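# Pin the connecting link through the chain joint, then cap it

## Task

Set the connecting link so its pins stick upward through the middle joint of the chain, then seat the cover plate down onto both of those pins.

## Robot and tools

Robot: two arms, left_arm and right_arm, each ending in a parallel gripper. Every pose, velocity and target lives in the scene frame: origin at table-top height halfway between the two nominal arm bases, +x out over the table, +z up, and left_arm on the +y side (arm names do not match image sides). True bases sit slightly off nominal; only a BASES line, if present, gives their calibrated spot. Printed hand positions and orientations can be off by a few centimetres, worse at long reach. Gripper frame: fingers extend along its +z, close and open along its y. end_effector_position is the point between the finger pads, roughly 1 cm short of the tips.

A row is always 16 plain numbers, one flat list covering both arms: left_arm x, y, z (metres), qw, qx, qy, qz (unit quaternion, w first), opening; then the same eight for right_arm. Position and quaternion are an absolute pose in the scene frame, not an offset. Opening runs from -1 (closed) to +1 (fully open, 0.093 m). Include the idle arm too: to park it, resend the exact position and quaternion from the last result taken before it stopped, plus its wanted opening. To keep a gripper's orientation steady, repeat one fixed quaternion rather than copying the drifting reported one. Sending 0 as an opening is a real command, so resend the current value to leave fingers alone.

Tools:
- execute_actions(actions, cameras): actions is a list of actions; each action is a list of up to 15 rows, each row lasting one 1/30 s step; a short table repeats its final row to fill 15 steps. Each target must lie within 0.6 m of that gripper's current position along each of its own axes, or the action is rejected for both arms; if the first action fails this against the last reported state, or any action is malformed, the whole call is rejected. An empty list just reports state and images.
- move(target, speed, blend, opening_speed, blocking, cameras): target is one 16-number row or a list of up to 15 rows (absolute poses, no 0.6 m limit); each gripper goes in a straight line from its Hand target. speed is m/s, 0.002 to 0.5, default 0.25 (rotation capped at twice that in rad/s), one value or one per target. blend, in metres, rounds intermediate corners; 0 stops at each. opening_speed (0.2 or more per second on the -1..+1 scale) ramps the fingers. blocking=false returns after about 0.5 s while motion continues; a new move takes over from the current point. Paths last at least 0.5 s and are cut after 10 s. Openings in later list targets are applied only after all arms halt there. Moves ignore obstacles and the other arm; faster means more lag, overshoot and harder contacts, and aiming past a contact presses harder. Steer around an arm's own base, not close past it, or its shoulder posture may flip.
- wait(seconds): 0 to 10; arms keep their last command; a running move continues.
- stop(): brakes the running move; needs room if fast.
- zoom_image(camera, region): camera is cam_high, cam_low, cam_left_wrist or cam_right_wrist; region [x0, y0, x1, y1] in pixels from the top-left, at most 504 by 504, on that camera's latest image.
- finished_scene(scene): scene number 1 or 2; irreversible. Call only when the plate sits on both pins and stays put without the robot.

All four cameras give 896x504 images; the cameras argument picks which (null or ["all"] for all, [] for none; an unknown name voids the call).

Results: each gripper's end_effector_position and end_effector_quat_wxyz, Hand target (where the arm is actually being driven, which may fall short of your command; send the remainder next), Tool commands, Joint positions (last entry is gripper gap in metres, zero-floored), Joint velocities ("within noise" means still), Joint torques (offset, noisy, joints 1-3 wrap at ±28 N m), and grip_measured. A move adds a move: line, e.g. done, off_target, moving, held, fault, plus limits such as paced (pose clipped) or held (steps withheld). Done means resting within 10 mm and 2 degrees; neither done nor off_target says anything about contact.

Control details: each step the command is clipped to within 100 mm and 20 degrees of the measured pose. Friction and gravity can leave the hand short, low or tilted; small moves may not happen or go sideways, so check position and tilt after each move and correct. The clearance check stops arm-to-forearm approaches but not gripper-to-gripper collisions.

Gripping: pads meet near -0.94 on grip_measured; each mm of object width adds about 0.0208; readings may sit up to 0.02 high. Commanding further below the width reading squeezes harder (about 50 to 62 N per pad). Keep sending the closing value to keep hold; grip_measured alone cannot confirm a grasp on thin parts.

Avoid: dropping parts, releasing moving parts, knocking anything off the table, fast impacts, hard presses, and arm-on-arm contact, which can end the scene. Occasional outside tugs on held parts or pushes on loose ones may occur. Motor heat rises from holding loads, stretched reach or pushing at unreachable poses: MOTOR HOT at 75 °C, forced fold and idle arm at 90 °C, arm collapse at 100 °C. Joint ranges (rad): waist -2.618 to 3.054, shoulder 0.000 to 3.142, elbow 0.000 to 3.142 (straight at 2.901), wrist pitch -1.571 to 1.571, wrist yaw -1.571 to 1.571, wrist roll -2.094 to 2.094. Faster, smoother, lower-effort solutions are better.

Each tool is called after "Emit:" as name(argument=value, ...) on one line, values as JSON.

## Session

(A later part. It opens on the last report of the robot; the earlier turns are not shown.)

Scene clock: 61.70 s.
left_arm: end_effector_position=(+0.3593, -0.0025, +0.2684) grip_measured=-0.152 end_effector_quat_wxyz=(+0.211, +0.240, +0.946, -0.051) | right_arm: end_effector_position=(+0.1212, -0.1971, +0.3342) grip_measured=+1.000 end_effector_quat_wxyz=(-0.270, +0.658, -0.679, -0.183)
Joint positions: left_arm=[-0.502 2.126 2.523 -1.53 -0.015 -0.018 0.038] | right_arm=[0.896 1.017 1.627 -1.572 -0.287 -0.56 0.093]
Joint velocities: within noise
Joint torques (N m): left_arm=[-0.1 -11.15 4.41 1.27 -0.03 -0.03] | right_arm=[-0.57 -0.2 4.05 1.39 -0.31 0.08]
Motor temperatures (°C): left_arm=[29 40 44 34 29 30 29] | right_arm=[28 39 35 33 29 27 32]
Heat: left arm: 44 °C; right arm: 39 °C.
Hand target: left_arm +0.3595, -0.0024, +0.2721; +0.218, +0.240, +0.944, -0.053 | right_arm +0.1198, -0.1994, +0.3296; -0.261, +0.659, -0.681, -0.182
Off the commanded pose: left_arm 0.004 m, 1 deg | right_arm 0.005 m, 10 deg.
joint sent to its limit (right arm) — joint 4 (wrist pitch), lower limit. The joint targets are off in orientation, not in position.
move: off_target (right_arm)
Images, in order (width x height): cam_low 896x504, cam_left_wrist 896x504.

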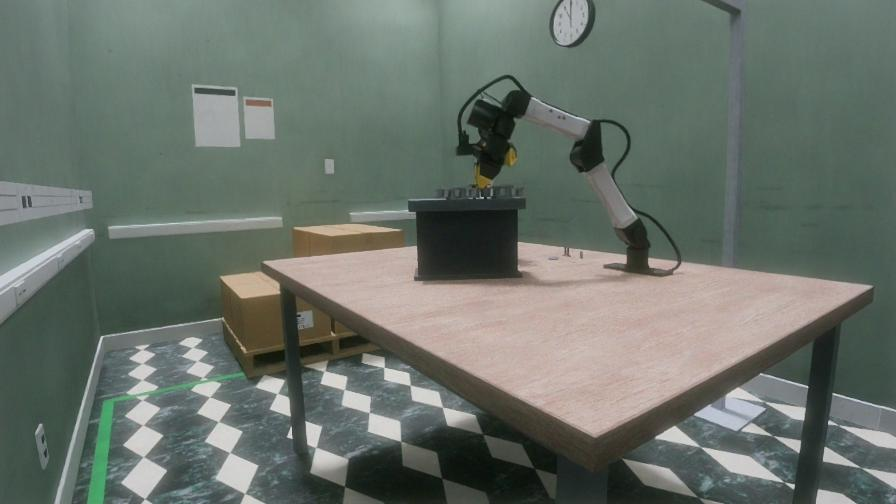

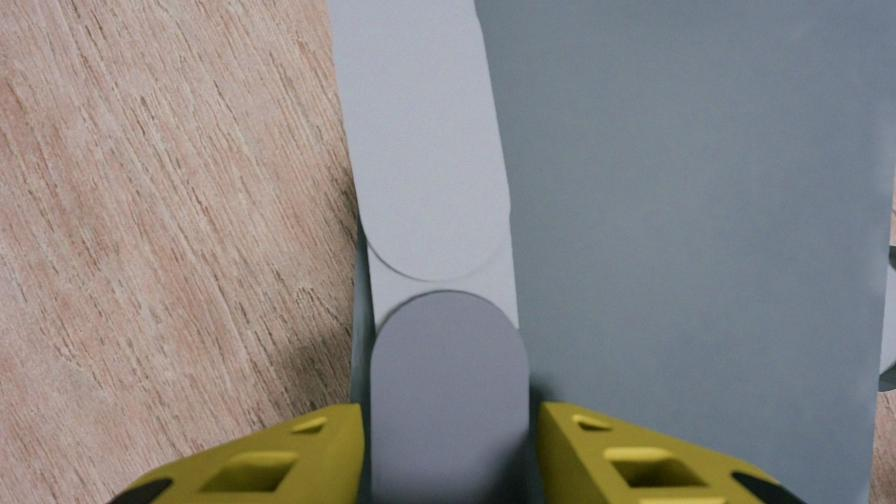

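Emit:
move(target=[0.3585,-0.002,0.2765,0.2911,0.2388,0.9233,-0.0753,-0.15,0.12,-0.20,0.33,0.183,-0.683,0.683,0.183,1.0], speed=0.05, cameras=["cam_left_wrist","cam_low"])

Emit:
zoom_image(camera="cam_low", region=[400, 130, 560, 215])

Scene clock: 64.50 s.
left_arm: end_effector_position=(+0.3615, -0.0038, +0.2646) grip_measured=-0.152 end_effector_quat_wxyz=(+0.276, +0.235, +0.929, -0.069) | right_arm: end_effector_position=(+0.1212, -0.1971, +0.3342) grip_measured=+1.000 end_effector_quat_wxyz=(-0.270, +0.658, -0.679, -0.183)
Joint positions: left_arm=[-0.502 1.899 2.085 -1.18 -0.015 -0.018 0.038] | right_arm=[0.896 1.017 1.627 -1.572 -0.287 -0.56 0.093]
Joint velocities: within noise
Joint torques (N m): left_arm=[0.1 -11.88 5.18 1.45 0.05 0.09] | right_arm=[-0.57 -0.2 4.05 1.39 -0.31 0.08]
Motor temperatures (°C): left_arm=[29 41 44 34 29 30 28] | right_arm=[28 39 35 33 29 27 32]
Heat: left arm: 44 °C; right arm: 39 °C.
Hand target: left_arm +0.3585, -0.0019, +0.2763; +0.291, +0.239, +0.923, -0.075 | right_arm +0.1198, -0.1994, +0.3296; -0.261, +0.659, -0.681, -0.182
Off the commanded pose: left_arm 0.012 m, 2 deg | right_arm 0.005 m, 10 deg.
joint sent to its limit (right arm) — joint 4 (wrist pitch), lower limit. The joint targets are off in orientation, not in position.
move: off_target (left_arm, right_arm)
Images, in order (width x height): cam_low 896x504, cam_left_wrist 896x504.

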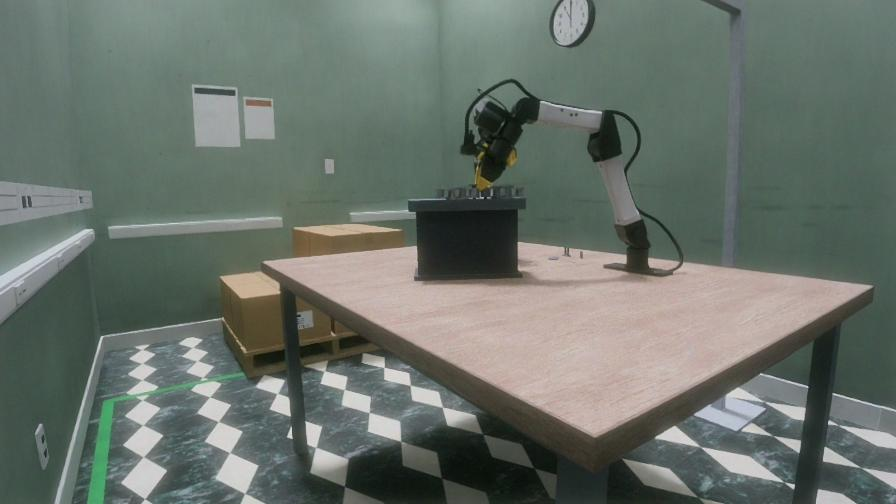

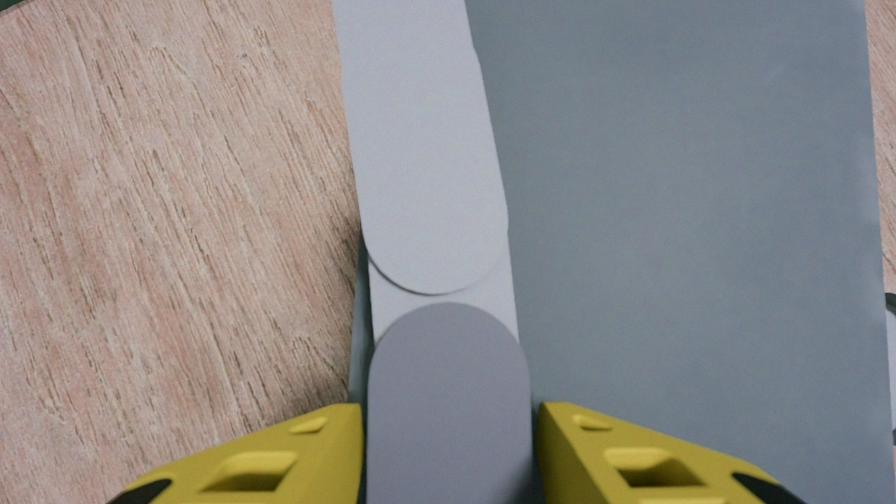

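Scaled by 3.150 from the camera's 896x504 image, which has a finer 1280x720 frame.

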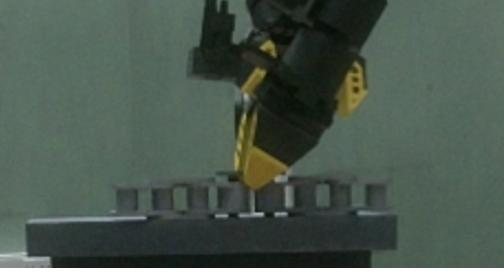

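Emit:
move(target=[0.3570,-0.0010,0.285,0.2911,0.2388,0.9233,-0.0753,-0.15,0.12,-0.20,0.33,0.183,-0.683,0.683,0.183,1.0], speed=0.05, cameras=["cam_left_wrist","cam_low"])

Emit:
zoom_image(camera="cam_low", region=[400, 130, 560, 215])

Scene clock: 66.83 s.
left_arm: end_effector_position=(+0.3623, -0.0042, +0.2712) grip_measured=-0.152 end_effector_quat_wxyz=(+0.283, +0.235, +0.927, -0.071) | right_arm: end_effector_position=(+0.1212, -0.1971, +0.3342) grip_measured=+1.000 end_effector_quat_wxyz=(-0.270, +0.658, -0.679, -0.183)
Joint positions: left_arm=[-0.502 1.899 2.106 -1.185 -0.015 -0.018 0.038] | right_arm=[0.896 1.017 1.627 -1.572 -0.287 -0.56 0.093]
Joint velocities: within noise
Joint torques (N m): left_arm=[0.13 -10.91 7.65 1.19 0.06 0.1] | right_arm=[-0.58 -0.2 4.05 1.39 -0.31 0.08]
Motor temperatures (°C): left_arm=[29 41 44 34 29 30 28] | right_arm=[28 39 35 33 29 27 32]
Heat: left arm: 44 °C; right arm: 39 °C.
Hand target: left_arm +0.3571, -0.0010, +0.2847; +0.291, +0.239, +0.923, -0.075 | right_arm +0.1198, -0.1994, +0.3296; -0.261, +0.659, -0.681, -0.182
Off the commanded pose: left_arm 0.015 m, 1 deg | right_arm 0.005 m, 10 deg.
joint sent to its limit (right arm) — joint 4 (wrist pitch), lower limit. The joint targets are off in orientation, not in position.
move: off_target (left_arm, right_arm)
Images, in order (width x height): cam_low 896x504, cam_left_wrist 896x504.

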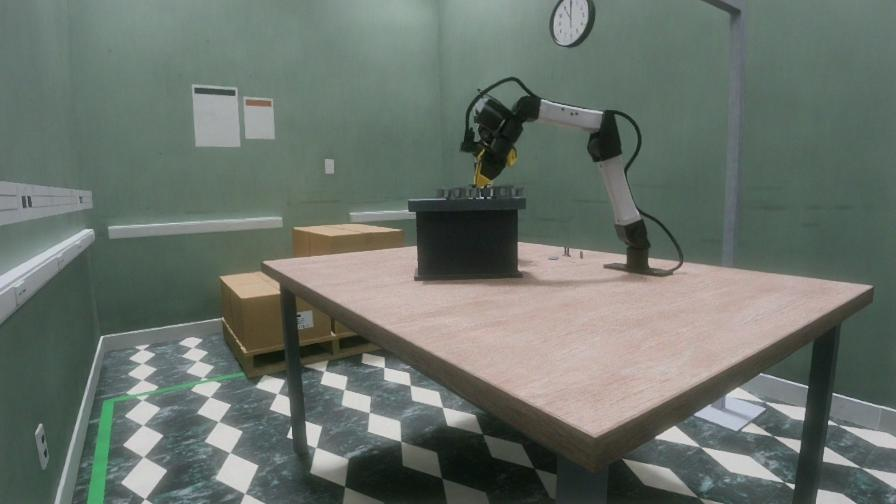

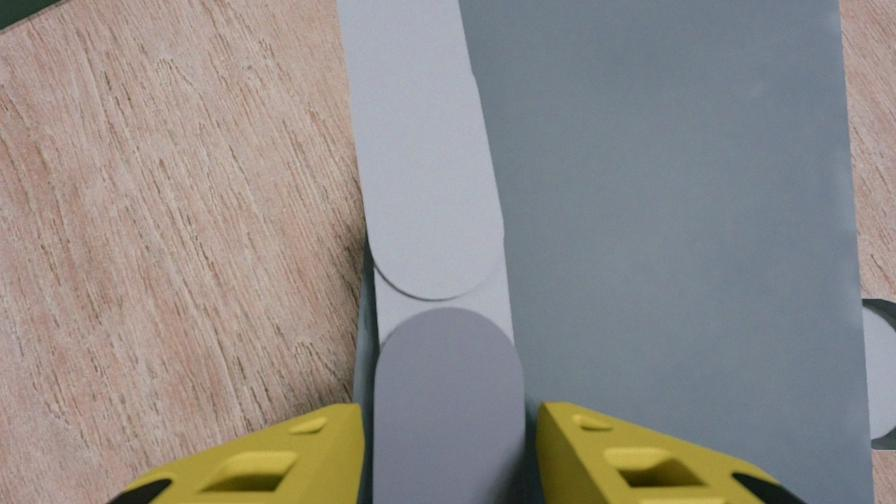

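Scaled by 3.150 from the camera's 896x504 image, which has a finer 1280x720 frame.

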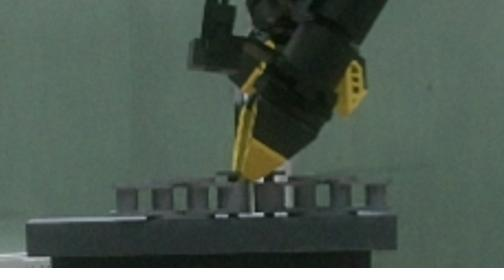

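Emit:
move(target=[[0.3560,-0.0004,0.285,0.2911,0.2388,0.9233,-0.0753,-0.15,0.12,-0.20,0.33,0.183,-0.683,0.683,0.183,1.0],[0.3560,-0.0004,0.285,0.2911,0.2388,0.9233,-0.0753,-0.50,0.12,-0.20,0.33,0.183,-0.683,0.683,0.183,1.0],[0.3570,-0.0010,0.310,0.2911,0.2388,0.9233,-0.0753,-0.50,0.12,-0.20,0.33,0.183,-0.683,0.683,0.183,1.0]], speed=0.05, opening_speed=0.6, cameras=["cam_left_wrist","cam_low"])

Emit:
zoom_image(camera="cam_low", region=[400, 130, 560, 215])

Scene clock: 72.10 s.
left_arm: end_effector_position=(+0.3541, +0.0004, +0.3119) grip_measured=-0.467 end_effector_quat_wxyz=(+0.295, +0.234, +0.924, -0.074) | right_arm: end_effector_position=(+0.1212, -0.1971, +0.3342) grip_measured=+1.000 end_effector_quat_wxyz=(-0.270, +0.658, -0.679, -0.183)
Joint positions: left_arm=[-0.502 1.941 2.337 -1.35 -0.015 -0.018 0.023] | right_arm=[0.896 1.017 1.627 -1.572 -0.287 -0.56 0.093]
Joint velocities: within noise
Joint torques (N m): left_arm=[0.16 -7.1 7.39 1.37 0.06 0.09] | right_arm=[-0.58 -0.21 4.07 1.39 -0.31 0.08]
Motor temperatures (°C): left_arm=[29 41 45 34 29 30 29] | right_arm=[28 39 35 33 29 27 32]
Heat: left arm: 45 °C; right arm: 39 °C.
Hand target: left_arm +0.3569, -0.0009, +0.3101; +0.292, +0.239, +0.923, -0.075 | right_arm +0.1198, -0.1994, +0.3296; -0.261, +0.659, -0.681, -0.182
Off the commanded pose: left_arm 0.004 m, 1 deg | right_arm 0.005 m, 10 deg.
joint sent to its limit (right arm) — joint 4 (wrist pitch), lower limit. The joint targets are off in orientation, not in position.
move: off_target (right_arm); target 2's new opening was sent with left_arm's hand 0.016 m and 1 deg from that target
Images, in order (width x height): cam_low 896x504, cam_left_wrist 896x504.

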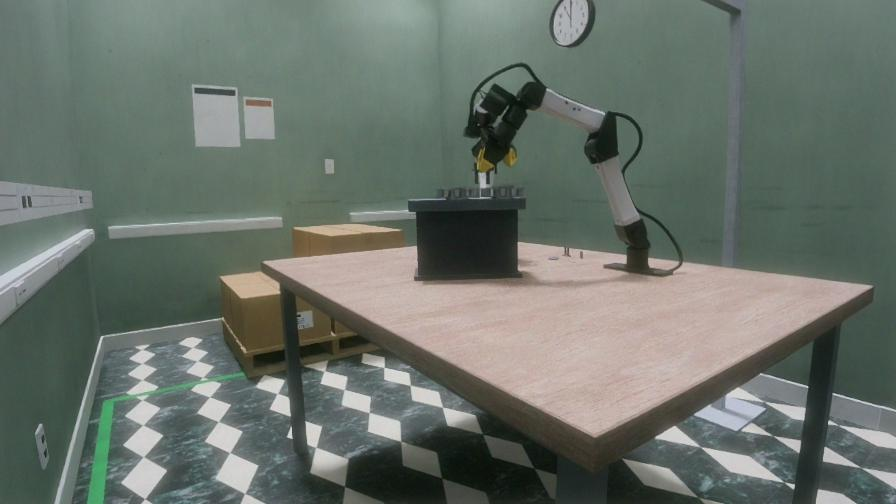

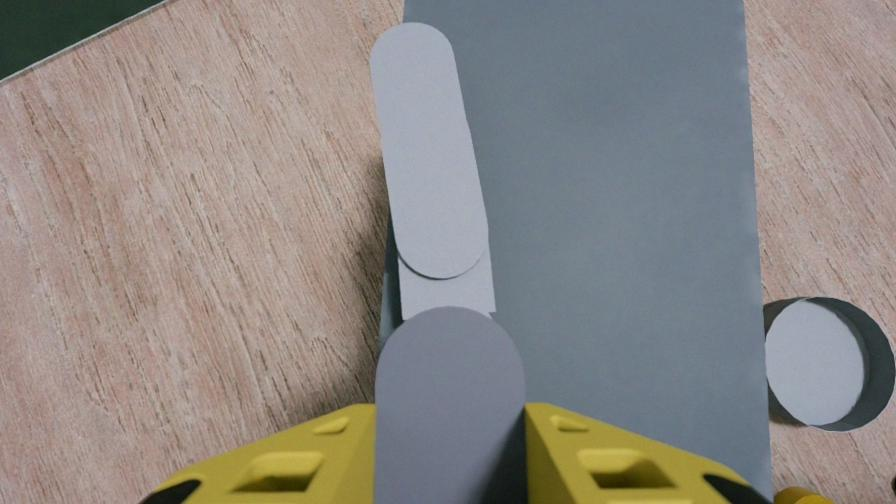

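Scaled by 3.150 from the camera's 896x504 image, which has a finer 1280x720 frame.

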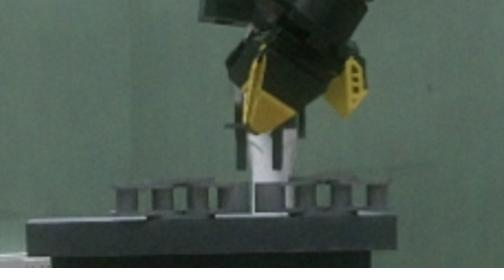

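Emit:
move(target=[[0.3550,-0.0002,0.335,0.2911,0.2388,0.9233,-0.0753,-0.50,0.12,-0.20,0.33,0.183,-0.683,0.683,0.183,1.0],[0.29,0.11,0.305,0.2913,-0.0834,0.9527,0.0255,-0.50,0.12,-0.20,0.33,0.183,-0.683,0.683,0.183,-0.4]], speed=0.12, blend=0.02)

Scene clock: 79.77 s.
left_arm: end_effector_position=(+0.2927, +0.1032, +0.2968) grip_measured=-0.467 end_effector_quat_wxyz=(+0.278, -0.071, +0.958, +0.026) | right_arm: end_effector_position=(+0.1212, -0.1971, +0.3342) grip_measured=-0.397 end_effector_quat_wxyz=(-0.270, +0.658, -0.679, -0.183)
Joint positions: left_arm=[-0.487 1.625 1.918 -1.403 -0.34 -0.571 0.023] | right_arm=[0.896 1.017 1.627 -1.572 -0.287 -0.56 0.026]
Joint velocities: within noise
Joint torques (N m): left_arm=[0.25 -8.54 4.97 1.18 -0.4 -0.19] | right_arm=[-0.58 -0.18 4.05 1.39 -0.31 0.09]
Motor temperatures (°C): left_arm=[29 42 45 35 29 30 29] | right_arm=[28 39 35 33 30 27 32]
Heat: left arm: 45 °C; right arm: 39 °C.
Hand target: left_arm +0.2899, +0.1099, +0.3048; +0.291, -0.083, +0.953, +0.025 | right_arm +0.1198, -0.1994, +0.3296; -0.261, +0.659, -0.681, -0.182
Off the commanded pose: left_arm 0.011 m, 2 deg | right_arm 0.005 m, 10 deg.
joint sent to its limit (right arm) — joint 4 (wrist pitch), lower limit. The joint targets are off in orientation, not in position.
move: off_target (left_arm, right_arm); target 2's new opening was sent with right_arm's hand 0.005 m and 10 deg from that target

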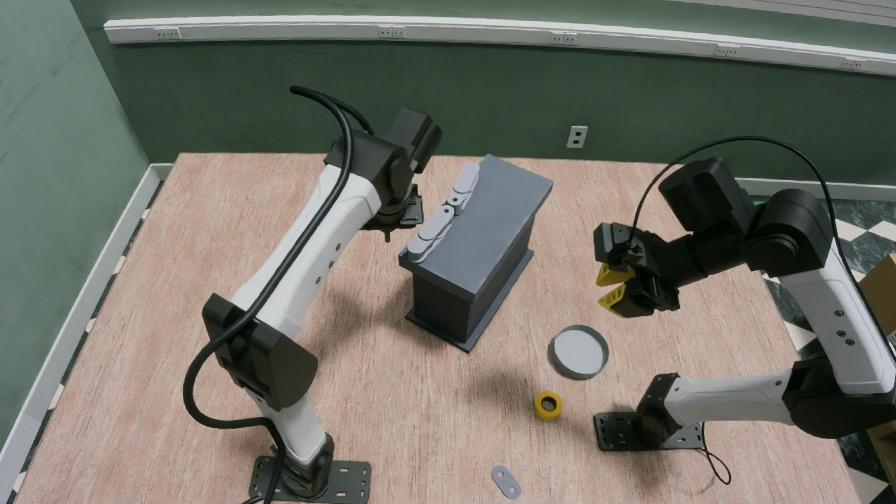

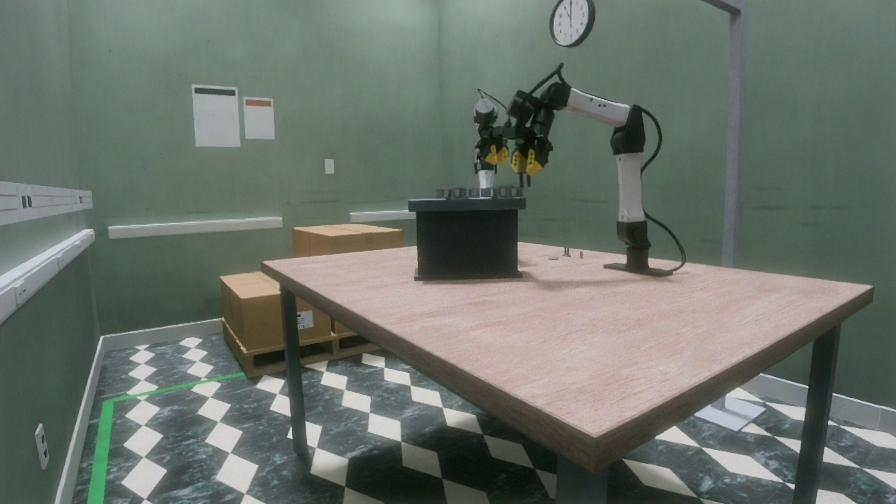

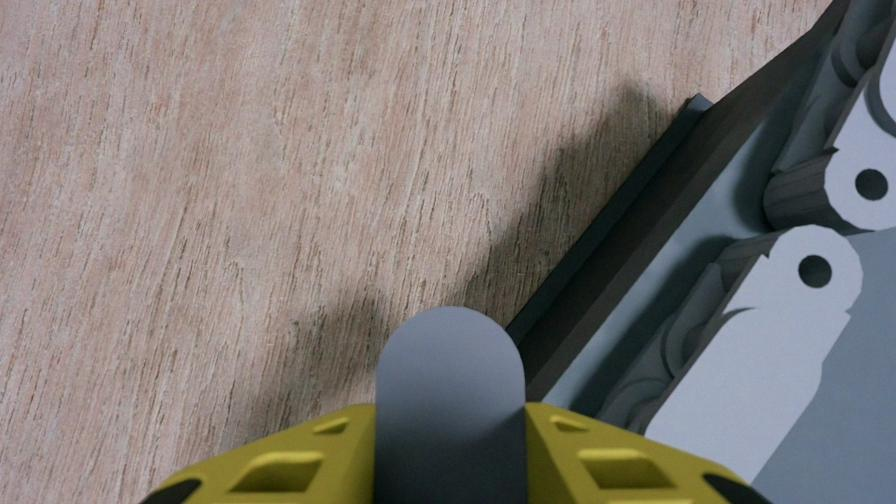

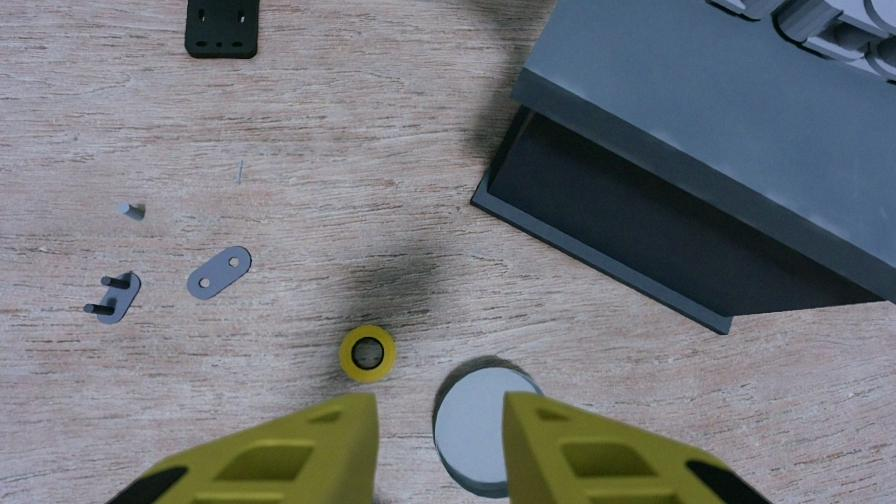

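Emit:
execute_actions(actions=[])

Scene clock: 82.43 s.
left_arm: end_effector_position=(+0.2928, +0.1032, +0.2969) grip_measured=-0.467 end_effector_quat_wxyz=(+0.278, -0.071, +0.958, +0.026) | right_arm: end_effector_position=(+0.1212, -0.1971, +0.3342) grip_measured=-0.397 end_effector_quat_wxyz=(-0.270, +0.658, -0.679, -0.183)
Joint positions: left_arm=[-0.487 1.625 1.918 -1.403 -0.34 -0.571 0.023] | right_arm=[0.896 1.017 1.627 -1.572 -0.287 -0.56 0.026]
Joint velocities: within noise
Joint torques (N m): left_arm=[0.28 -8.55 4.97 1.18 -0.4 -0.2] | right_arm=[-0.57 -0.2 4.07 1.39 -0.31 0.09]
Motor temperatures (°C): left_arm=[29 42 45 35 29 30 29] | right_arm=[28 39 35 33 30 27 32]
Heat: left arm: 45 °C; right arm: 39 °C.
Hand target: left_arm +0.2899, +0.1099, +0.3048; +0.291, -0.083, +0.953, +0.025 | right_arm +0.1198, -0.1994, +0.3296; -0.261, +0.659, -0.681, -0.182
Tool commands: left_gripper/opening=-0.5 right_gripper/opening=-0.4
Off the commanded pose: left_arm 0.011 m, 2 deg | right_arm 0.005 m, 10 deg.

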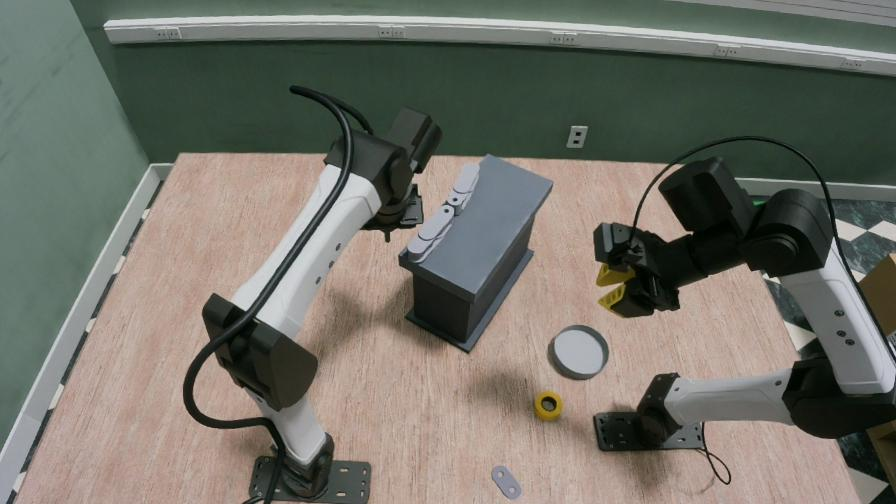

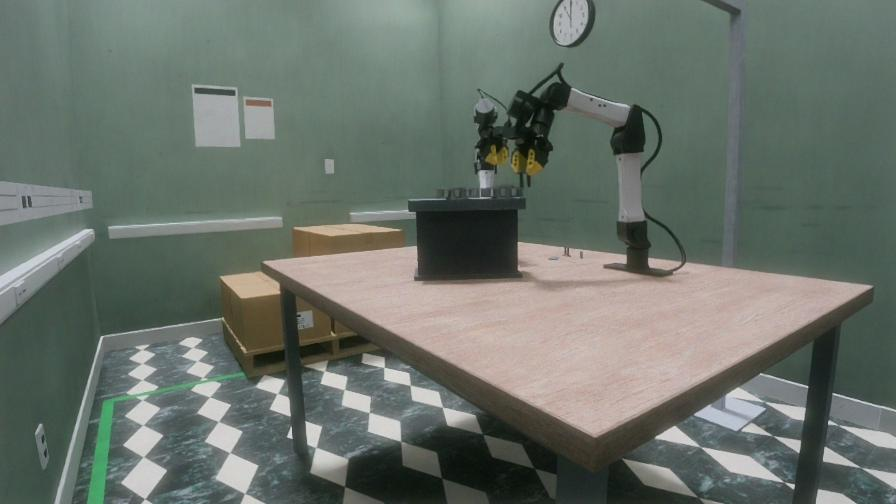

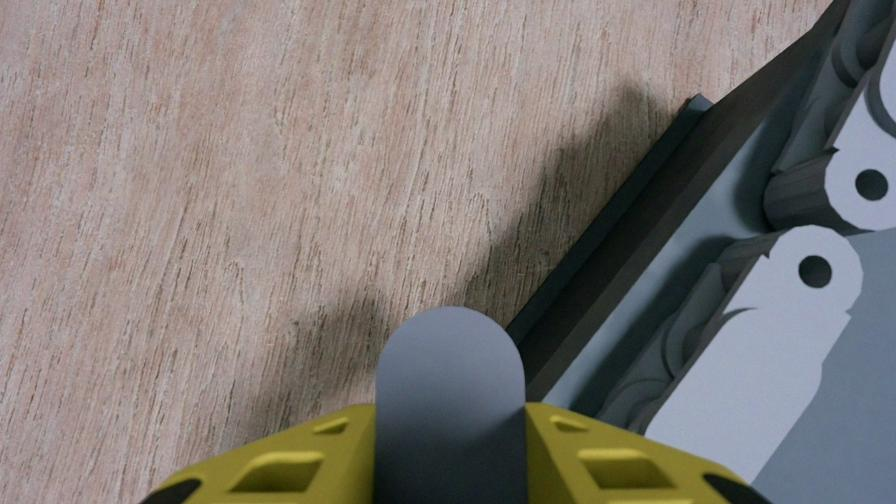

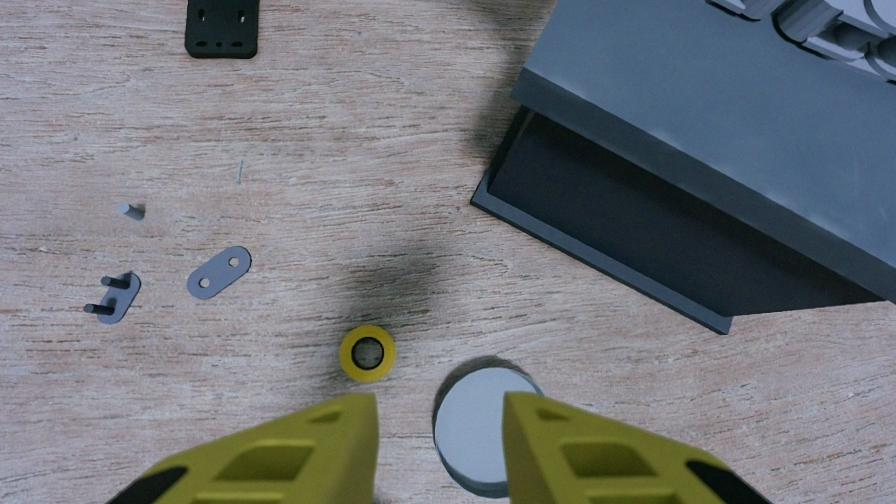

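Emit:
move(target=[[0.29,0.11,0.305,0.2913,-0.0834,0.9527,0.0255,-0.50,0.12,-0.06,0.32,0.3536,0,0.866,0.3536,-0.4],[0.29,0.11,0.305,0.2913,-0.0834,0.9527,0.0255,-0.50,0.13,0.06,0.30,0.4545,0.4545,0.5417,0.5417,-0.4]], speed=0.2, blend=0.03)

Scene clock: 91.50 s.
left_arm: end_effector_position=(+0.2928, +0.1032, +0.2969) grip_measured=-0.467 end_effector_quat_wxyz=(+0.278, -0.071, +0.958, +0.026) | right_arm: end_effector_position=(+0.1278, +0.0559, +0.2993) grip_measured=-0.398 end_effector_quat_wxyz=(+0.446, +0.439, +0.558, +0.545)
Joint positions: left_arm=[-0.487 1.625 1.918 -1.403 -0.34 -0.571 0.023] | right_arm=[1.781 1.799 1.403 -0.037 1.553 1.983 0.026]
Joint velocities: within noise
Joint torques (N m): left_arm=[0.29 -8.57 4.98 1.18 -0.4 -0.2] | right_arm=[-0.62 -8.12 9.14 1.34 0.22 0.2]
Motor temperatures (°C): left_arm=[29 42 45 34 29 30 29] | right_arm=[28 39 36 34 30 27 32]
Heat: left arm: 45 °C; right arm: 39 °C.
Hand target: left_arm +0.2899, +0.1099, +0.3048; +0.291, -0.083, +0.953, +0.026 | right_arm +0.1302, +0.0599, +0.2999; +0.445, +0.447, +0.550, +0.547
Off the commanded pose: left_arm 0.011 m, 2 deg | right_arm 0.005 m, 3 deg.
joint sent to its limit (right arm) — joint 5 (wrist yaw), upper limit. The joint targets still meet the commanded pose.
move: off_target (left_arm, right_arm)

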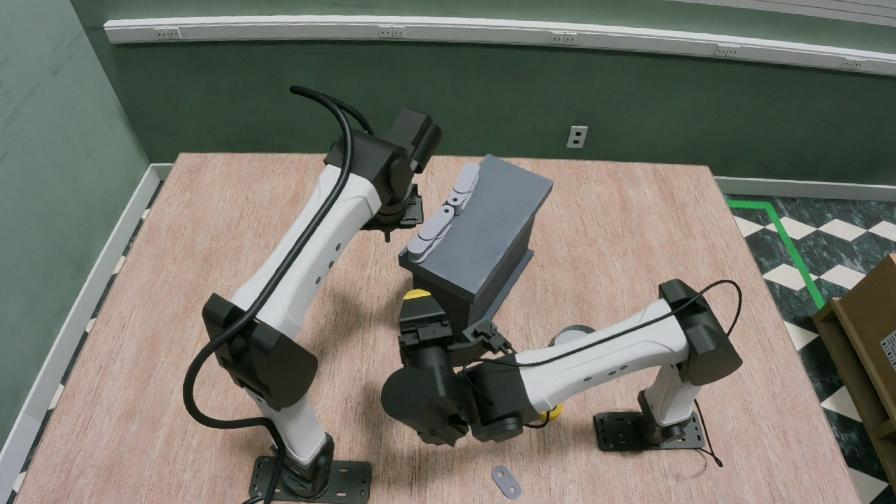

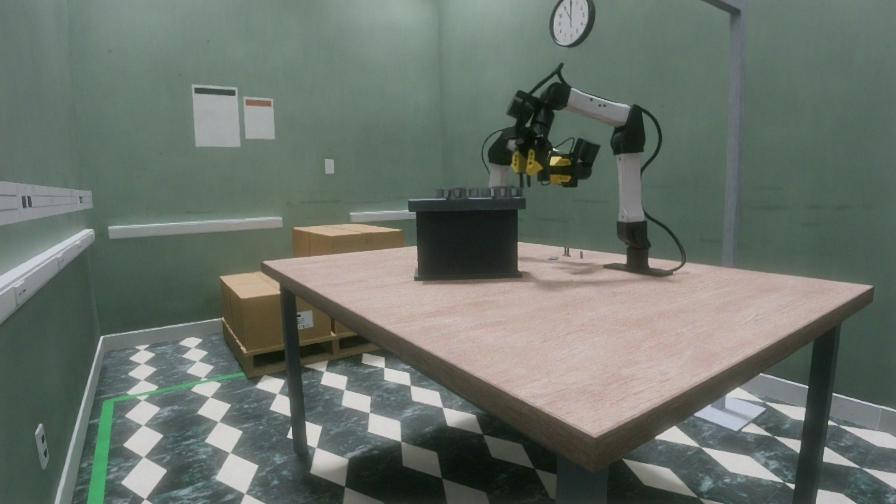

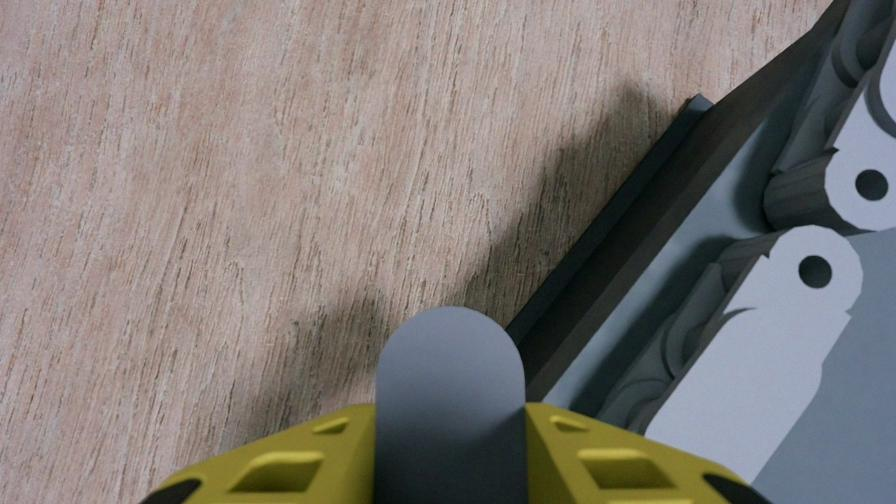

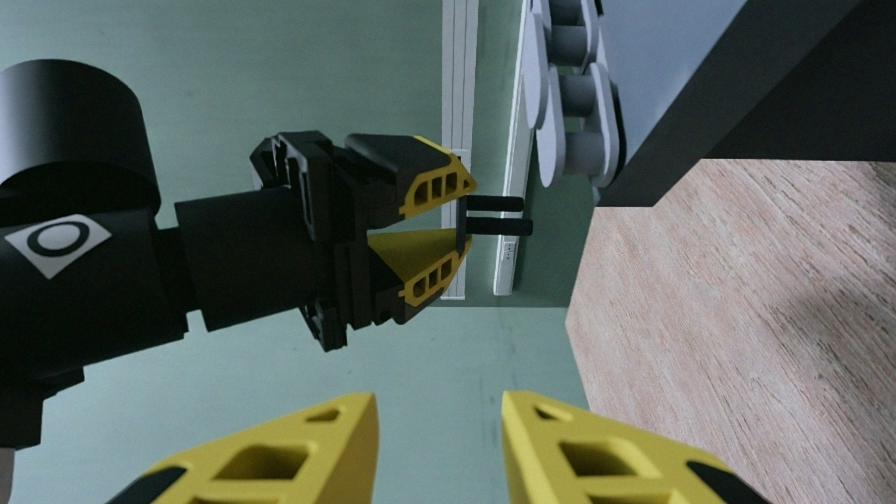

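Emit:
move(target=[0.29,0.11,0.305,0.2913,-0.0834,0.9527,0.0255,-0.50,0.208,0.091,0.290,0.4545,0.4545,0.5417,0.5417,-0.4], speed=0.1)

Emit:
zoom_image(camera="cam_low", region=[450, 130, 610, 220])

Scene clock: 94.90 s.
left_arm: end_effector_position=(+0.2928, +0.1032, +0.2969) grip_measured=-0.467 end_effector_quat_wxyz=(+0.278, -0.071, +0.958, +0.026) | right_arm: end_effector_position=(+0.2066, +0.0854, +0.3067) grip_measured=-0.398 end_effector_quat_wxyz=(+0.445, +0.467, +0.530, +0.551)
Joint positions: left_arm=[-0.487 1.625 1.918 -1.403 -0.34 -0.571 0.023] | right_arm=[1.584 1.904 1.43 0.494 1.406 1.594 0.026]
Joint velocities: within noise
Joint torques (N m): left_arm=[0.25 -8.54 4.97 1.18 -0.4 -0.19] | right_arm=[-0.28 -8.46 5.9 1.41 -0.18 0]
Motor temperatures (°C): left_arm=[29 42 45 34 29 30 29] | right_arm=[28 40 36 34 30 27 32]
Heat: left arm: 45 °C; right arm: 40 °C.
Hand target: left_arm +0.2899, +0.1099, +0.3048; +0.291, -0.083, +0.953, +0.026 | right_arm +0.2079, +0.0905, +0.2901; +0.454, +0.455, +0.542, +0.541
Off the commanded pose: left_arm 0.011 m, 2 deg | right_arm 0.018 m, 3 deg.
move: off_target (left_arm, right_arm)

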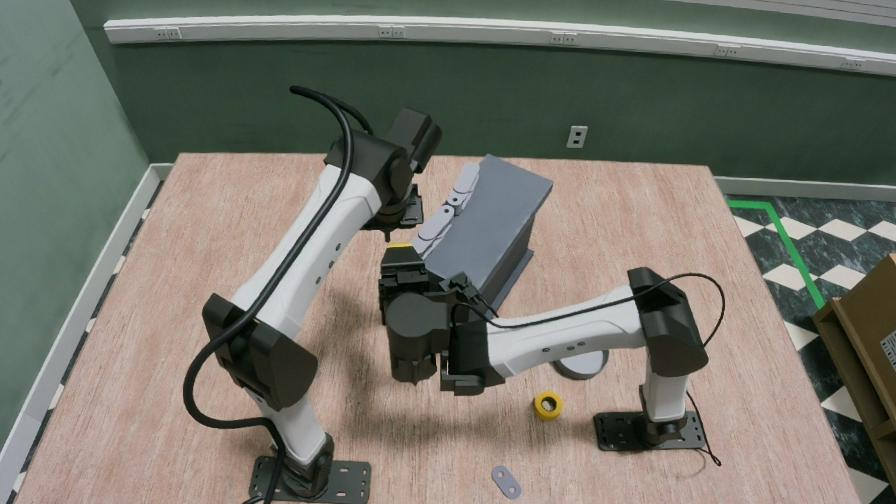

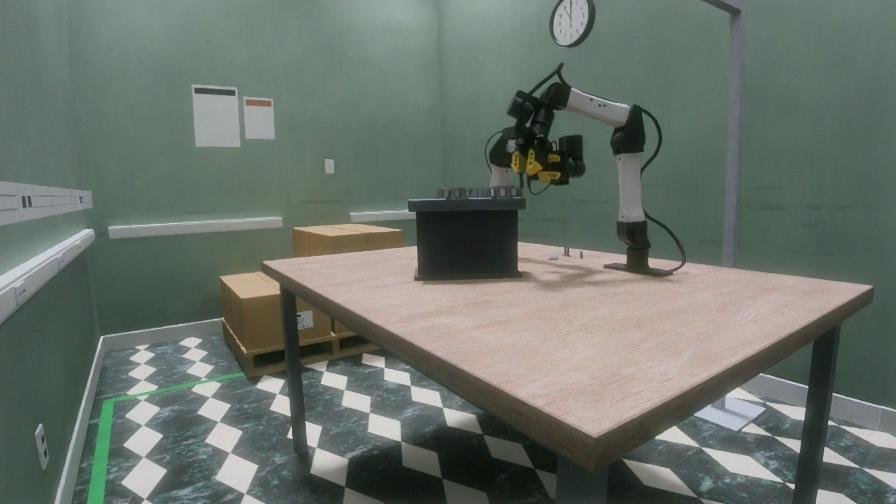

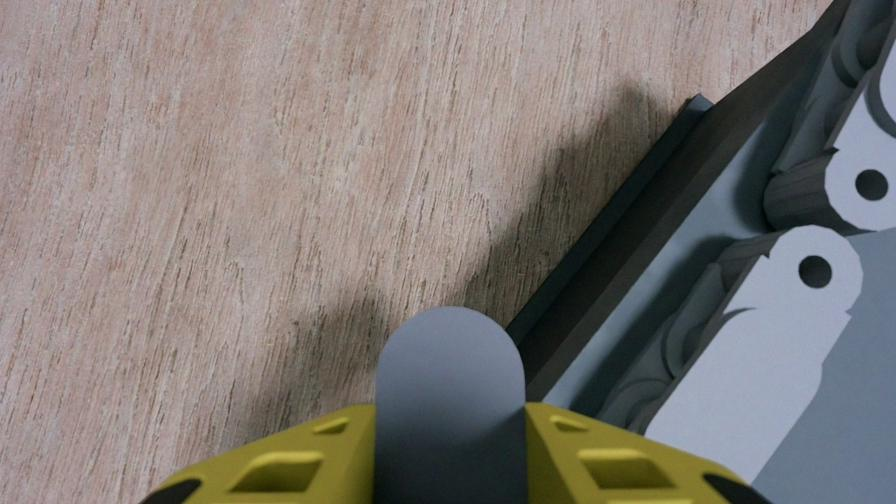

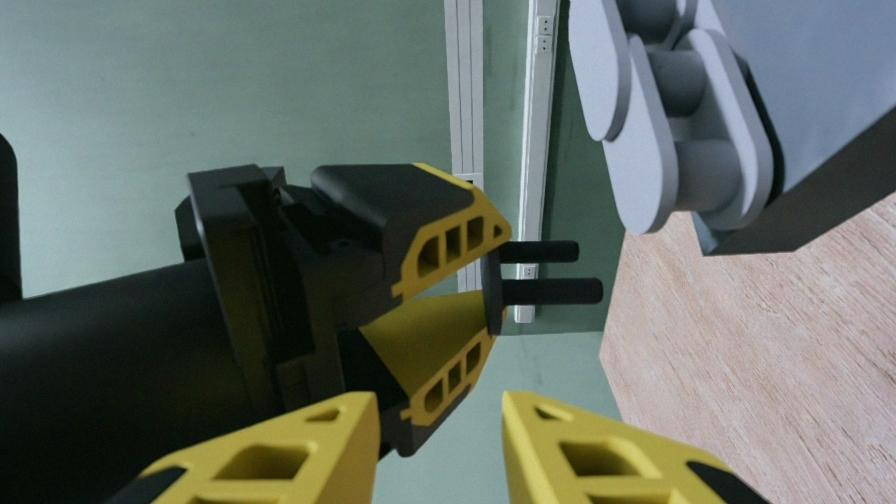

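Scaled by 3.150 from the camera's 896x504 image, which has a finer 1280x720 frame.

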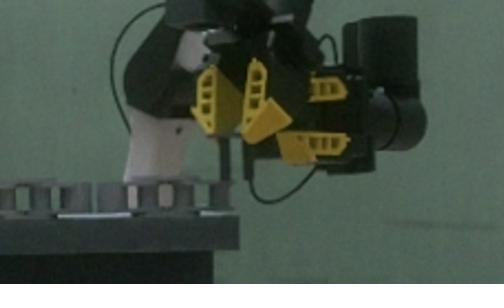

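Emit:
move(target=[0.29,0.11,0.305,0.2913,-0.0834,0.9527,0.0255,-0.50,0.208,0.094,0.280,0.4545,0.4545,0.5417,0.5417,-0.4], speed=0.05, cameras=["cam_right_wrist"])

Scene clock: 96.30 s.
left_arm: end_effector_position=(+0.2928, +0.1032, +0.2969) grip_measured=-0.467 end_effector_quat_wxyz=(+0.278, -0.071, +0.958, +0.026) | right_arm: end_effector_position=(+0.2066, +0.0897, +0.2946) grip_measured=-0.398 end_effector_quat_wxyz=(+0.446, +0.465, +0.531, +0.551)
Joint positions: left_arm=[-0.487 1.625 1.918 -1.403 -0.34 -0.571 0.023] | right_arm=[1.584 1.931 1.416 0.54 1.406 1.585 0.026]
Joint velocities: within noise
Joint torques (N m): left_arm=[0.31 -8.54 4.96 1.18 -0.39 -0.2] | right_arm=[-0.31 -9.09 5.89 1.42 -0.19 0.05]
Motor temperatures (°C): left_arm=[29 42 45 34 29 30 29] | right_arm=[28 40 36 34 30 27 32]
Heat: left arm: 45 °C; right arm: 40 °C.
Hand target: left_arm +0.2899, +0.1099, +0.3048; +0.291, -0.083, +0.953, +0.026 | right_arm +0.2080, +0.0937, +0.2800; +0.454, +0.455, +0.542, +0.541
Off the commanded pose: left_arm 0.011 m, 2 deg | right_arm 0.015 m, 2 deg.
move: off_target (left_arm, right_arm)
Images, in order (width x height): cam_right_wrist 896x504.

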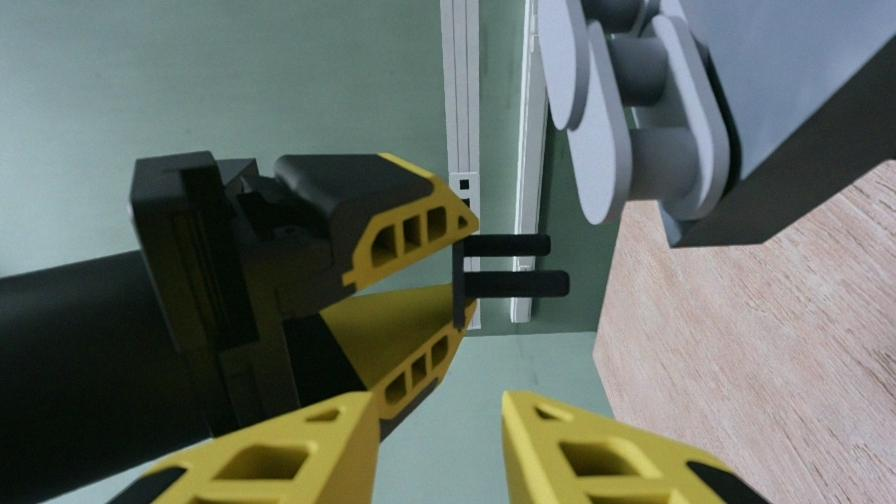

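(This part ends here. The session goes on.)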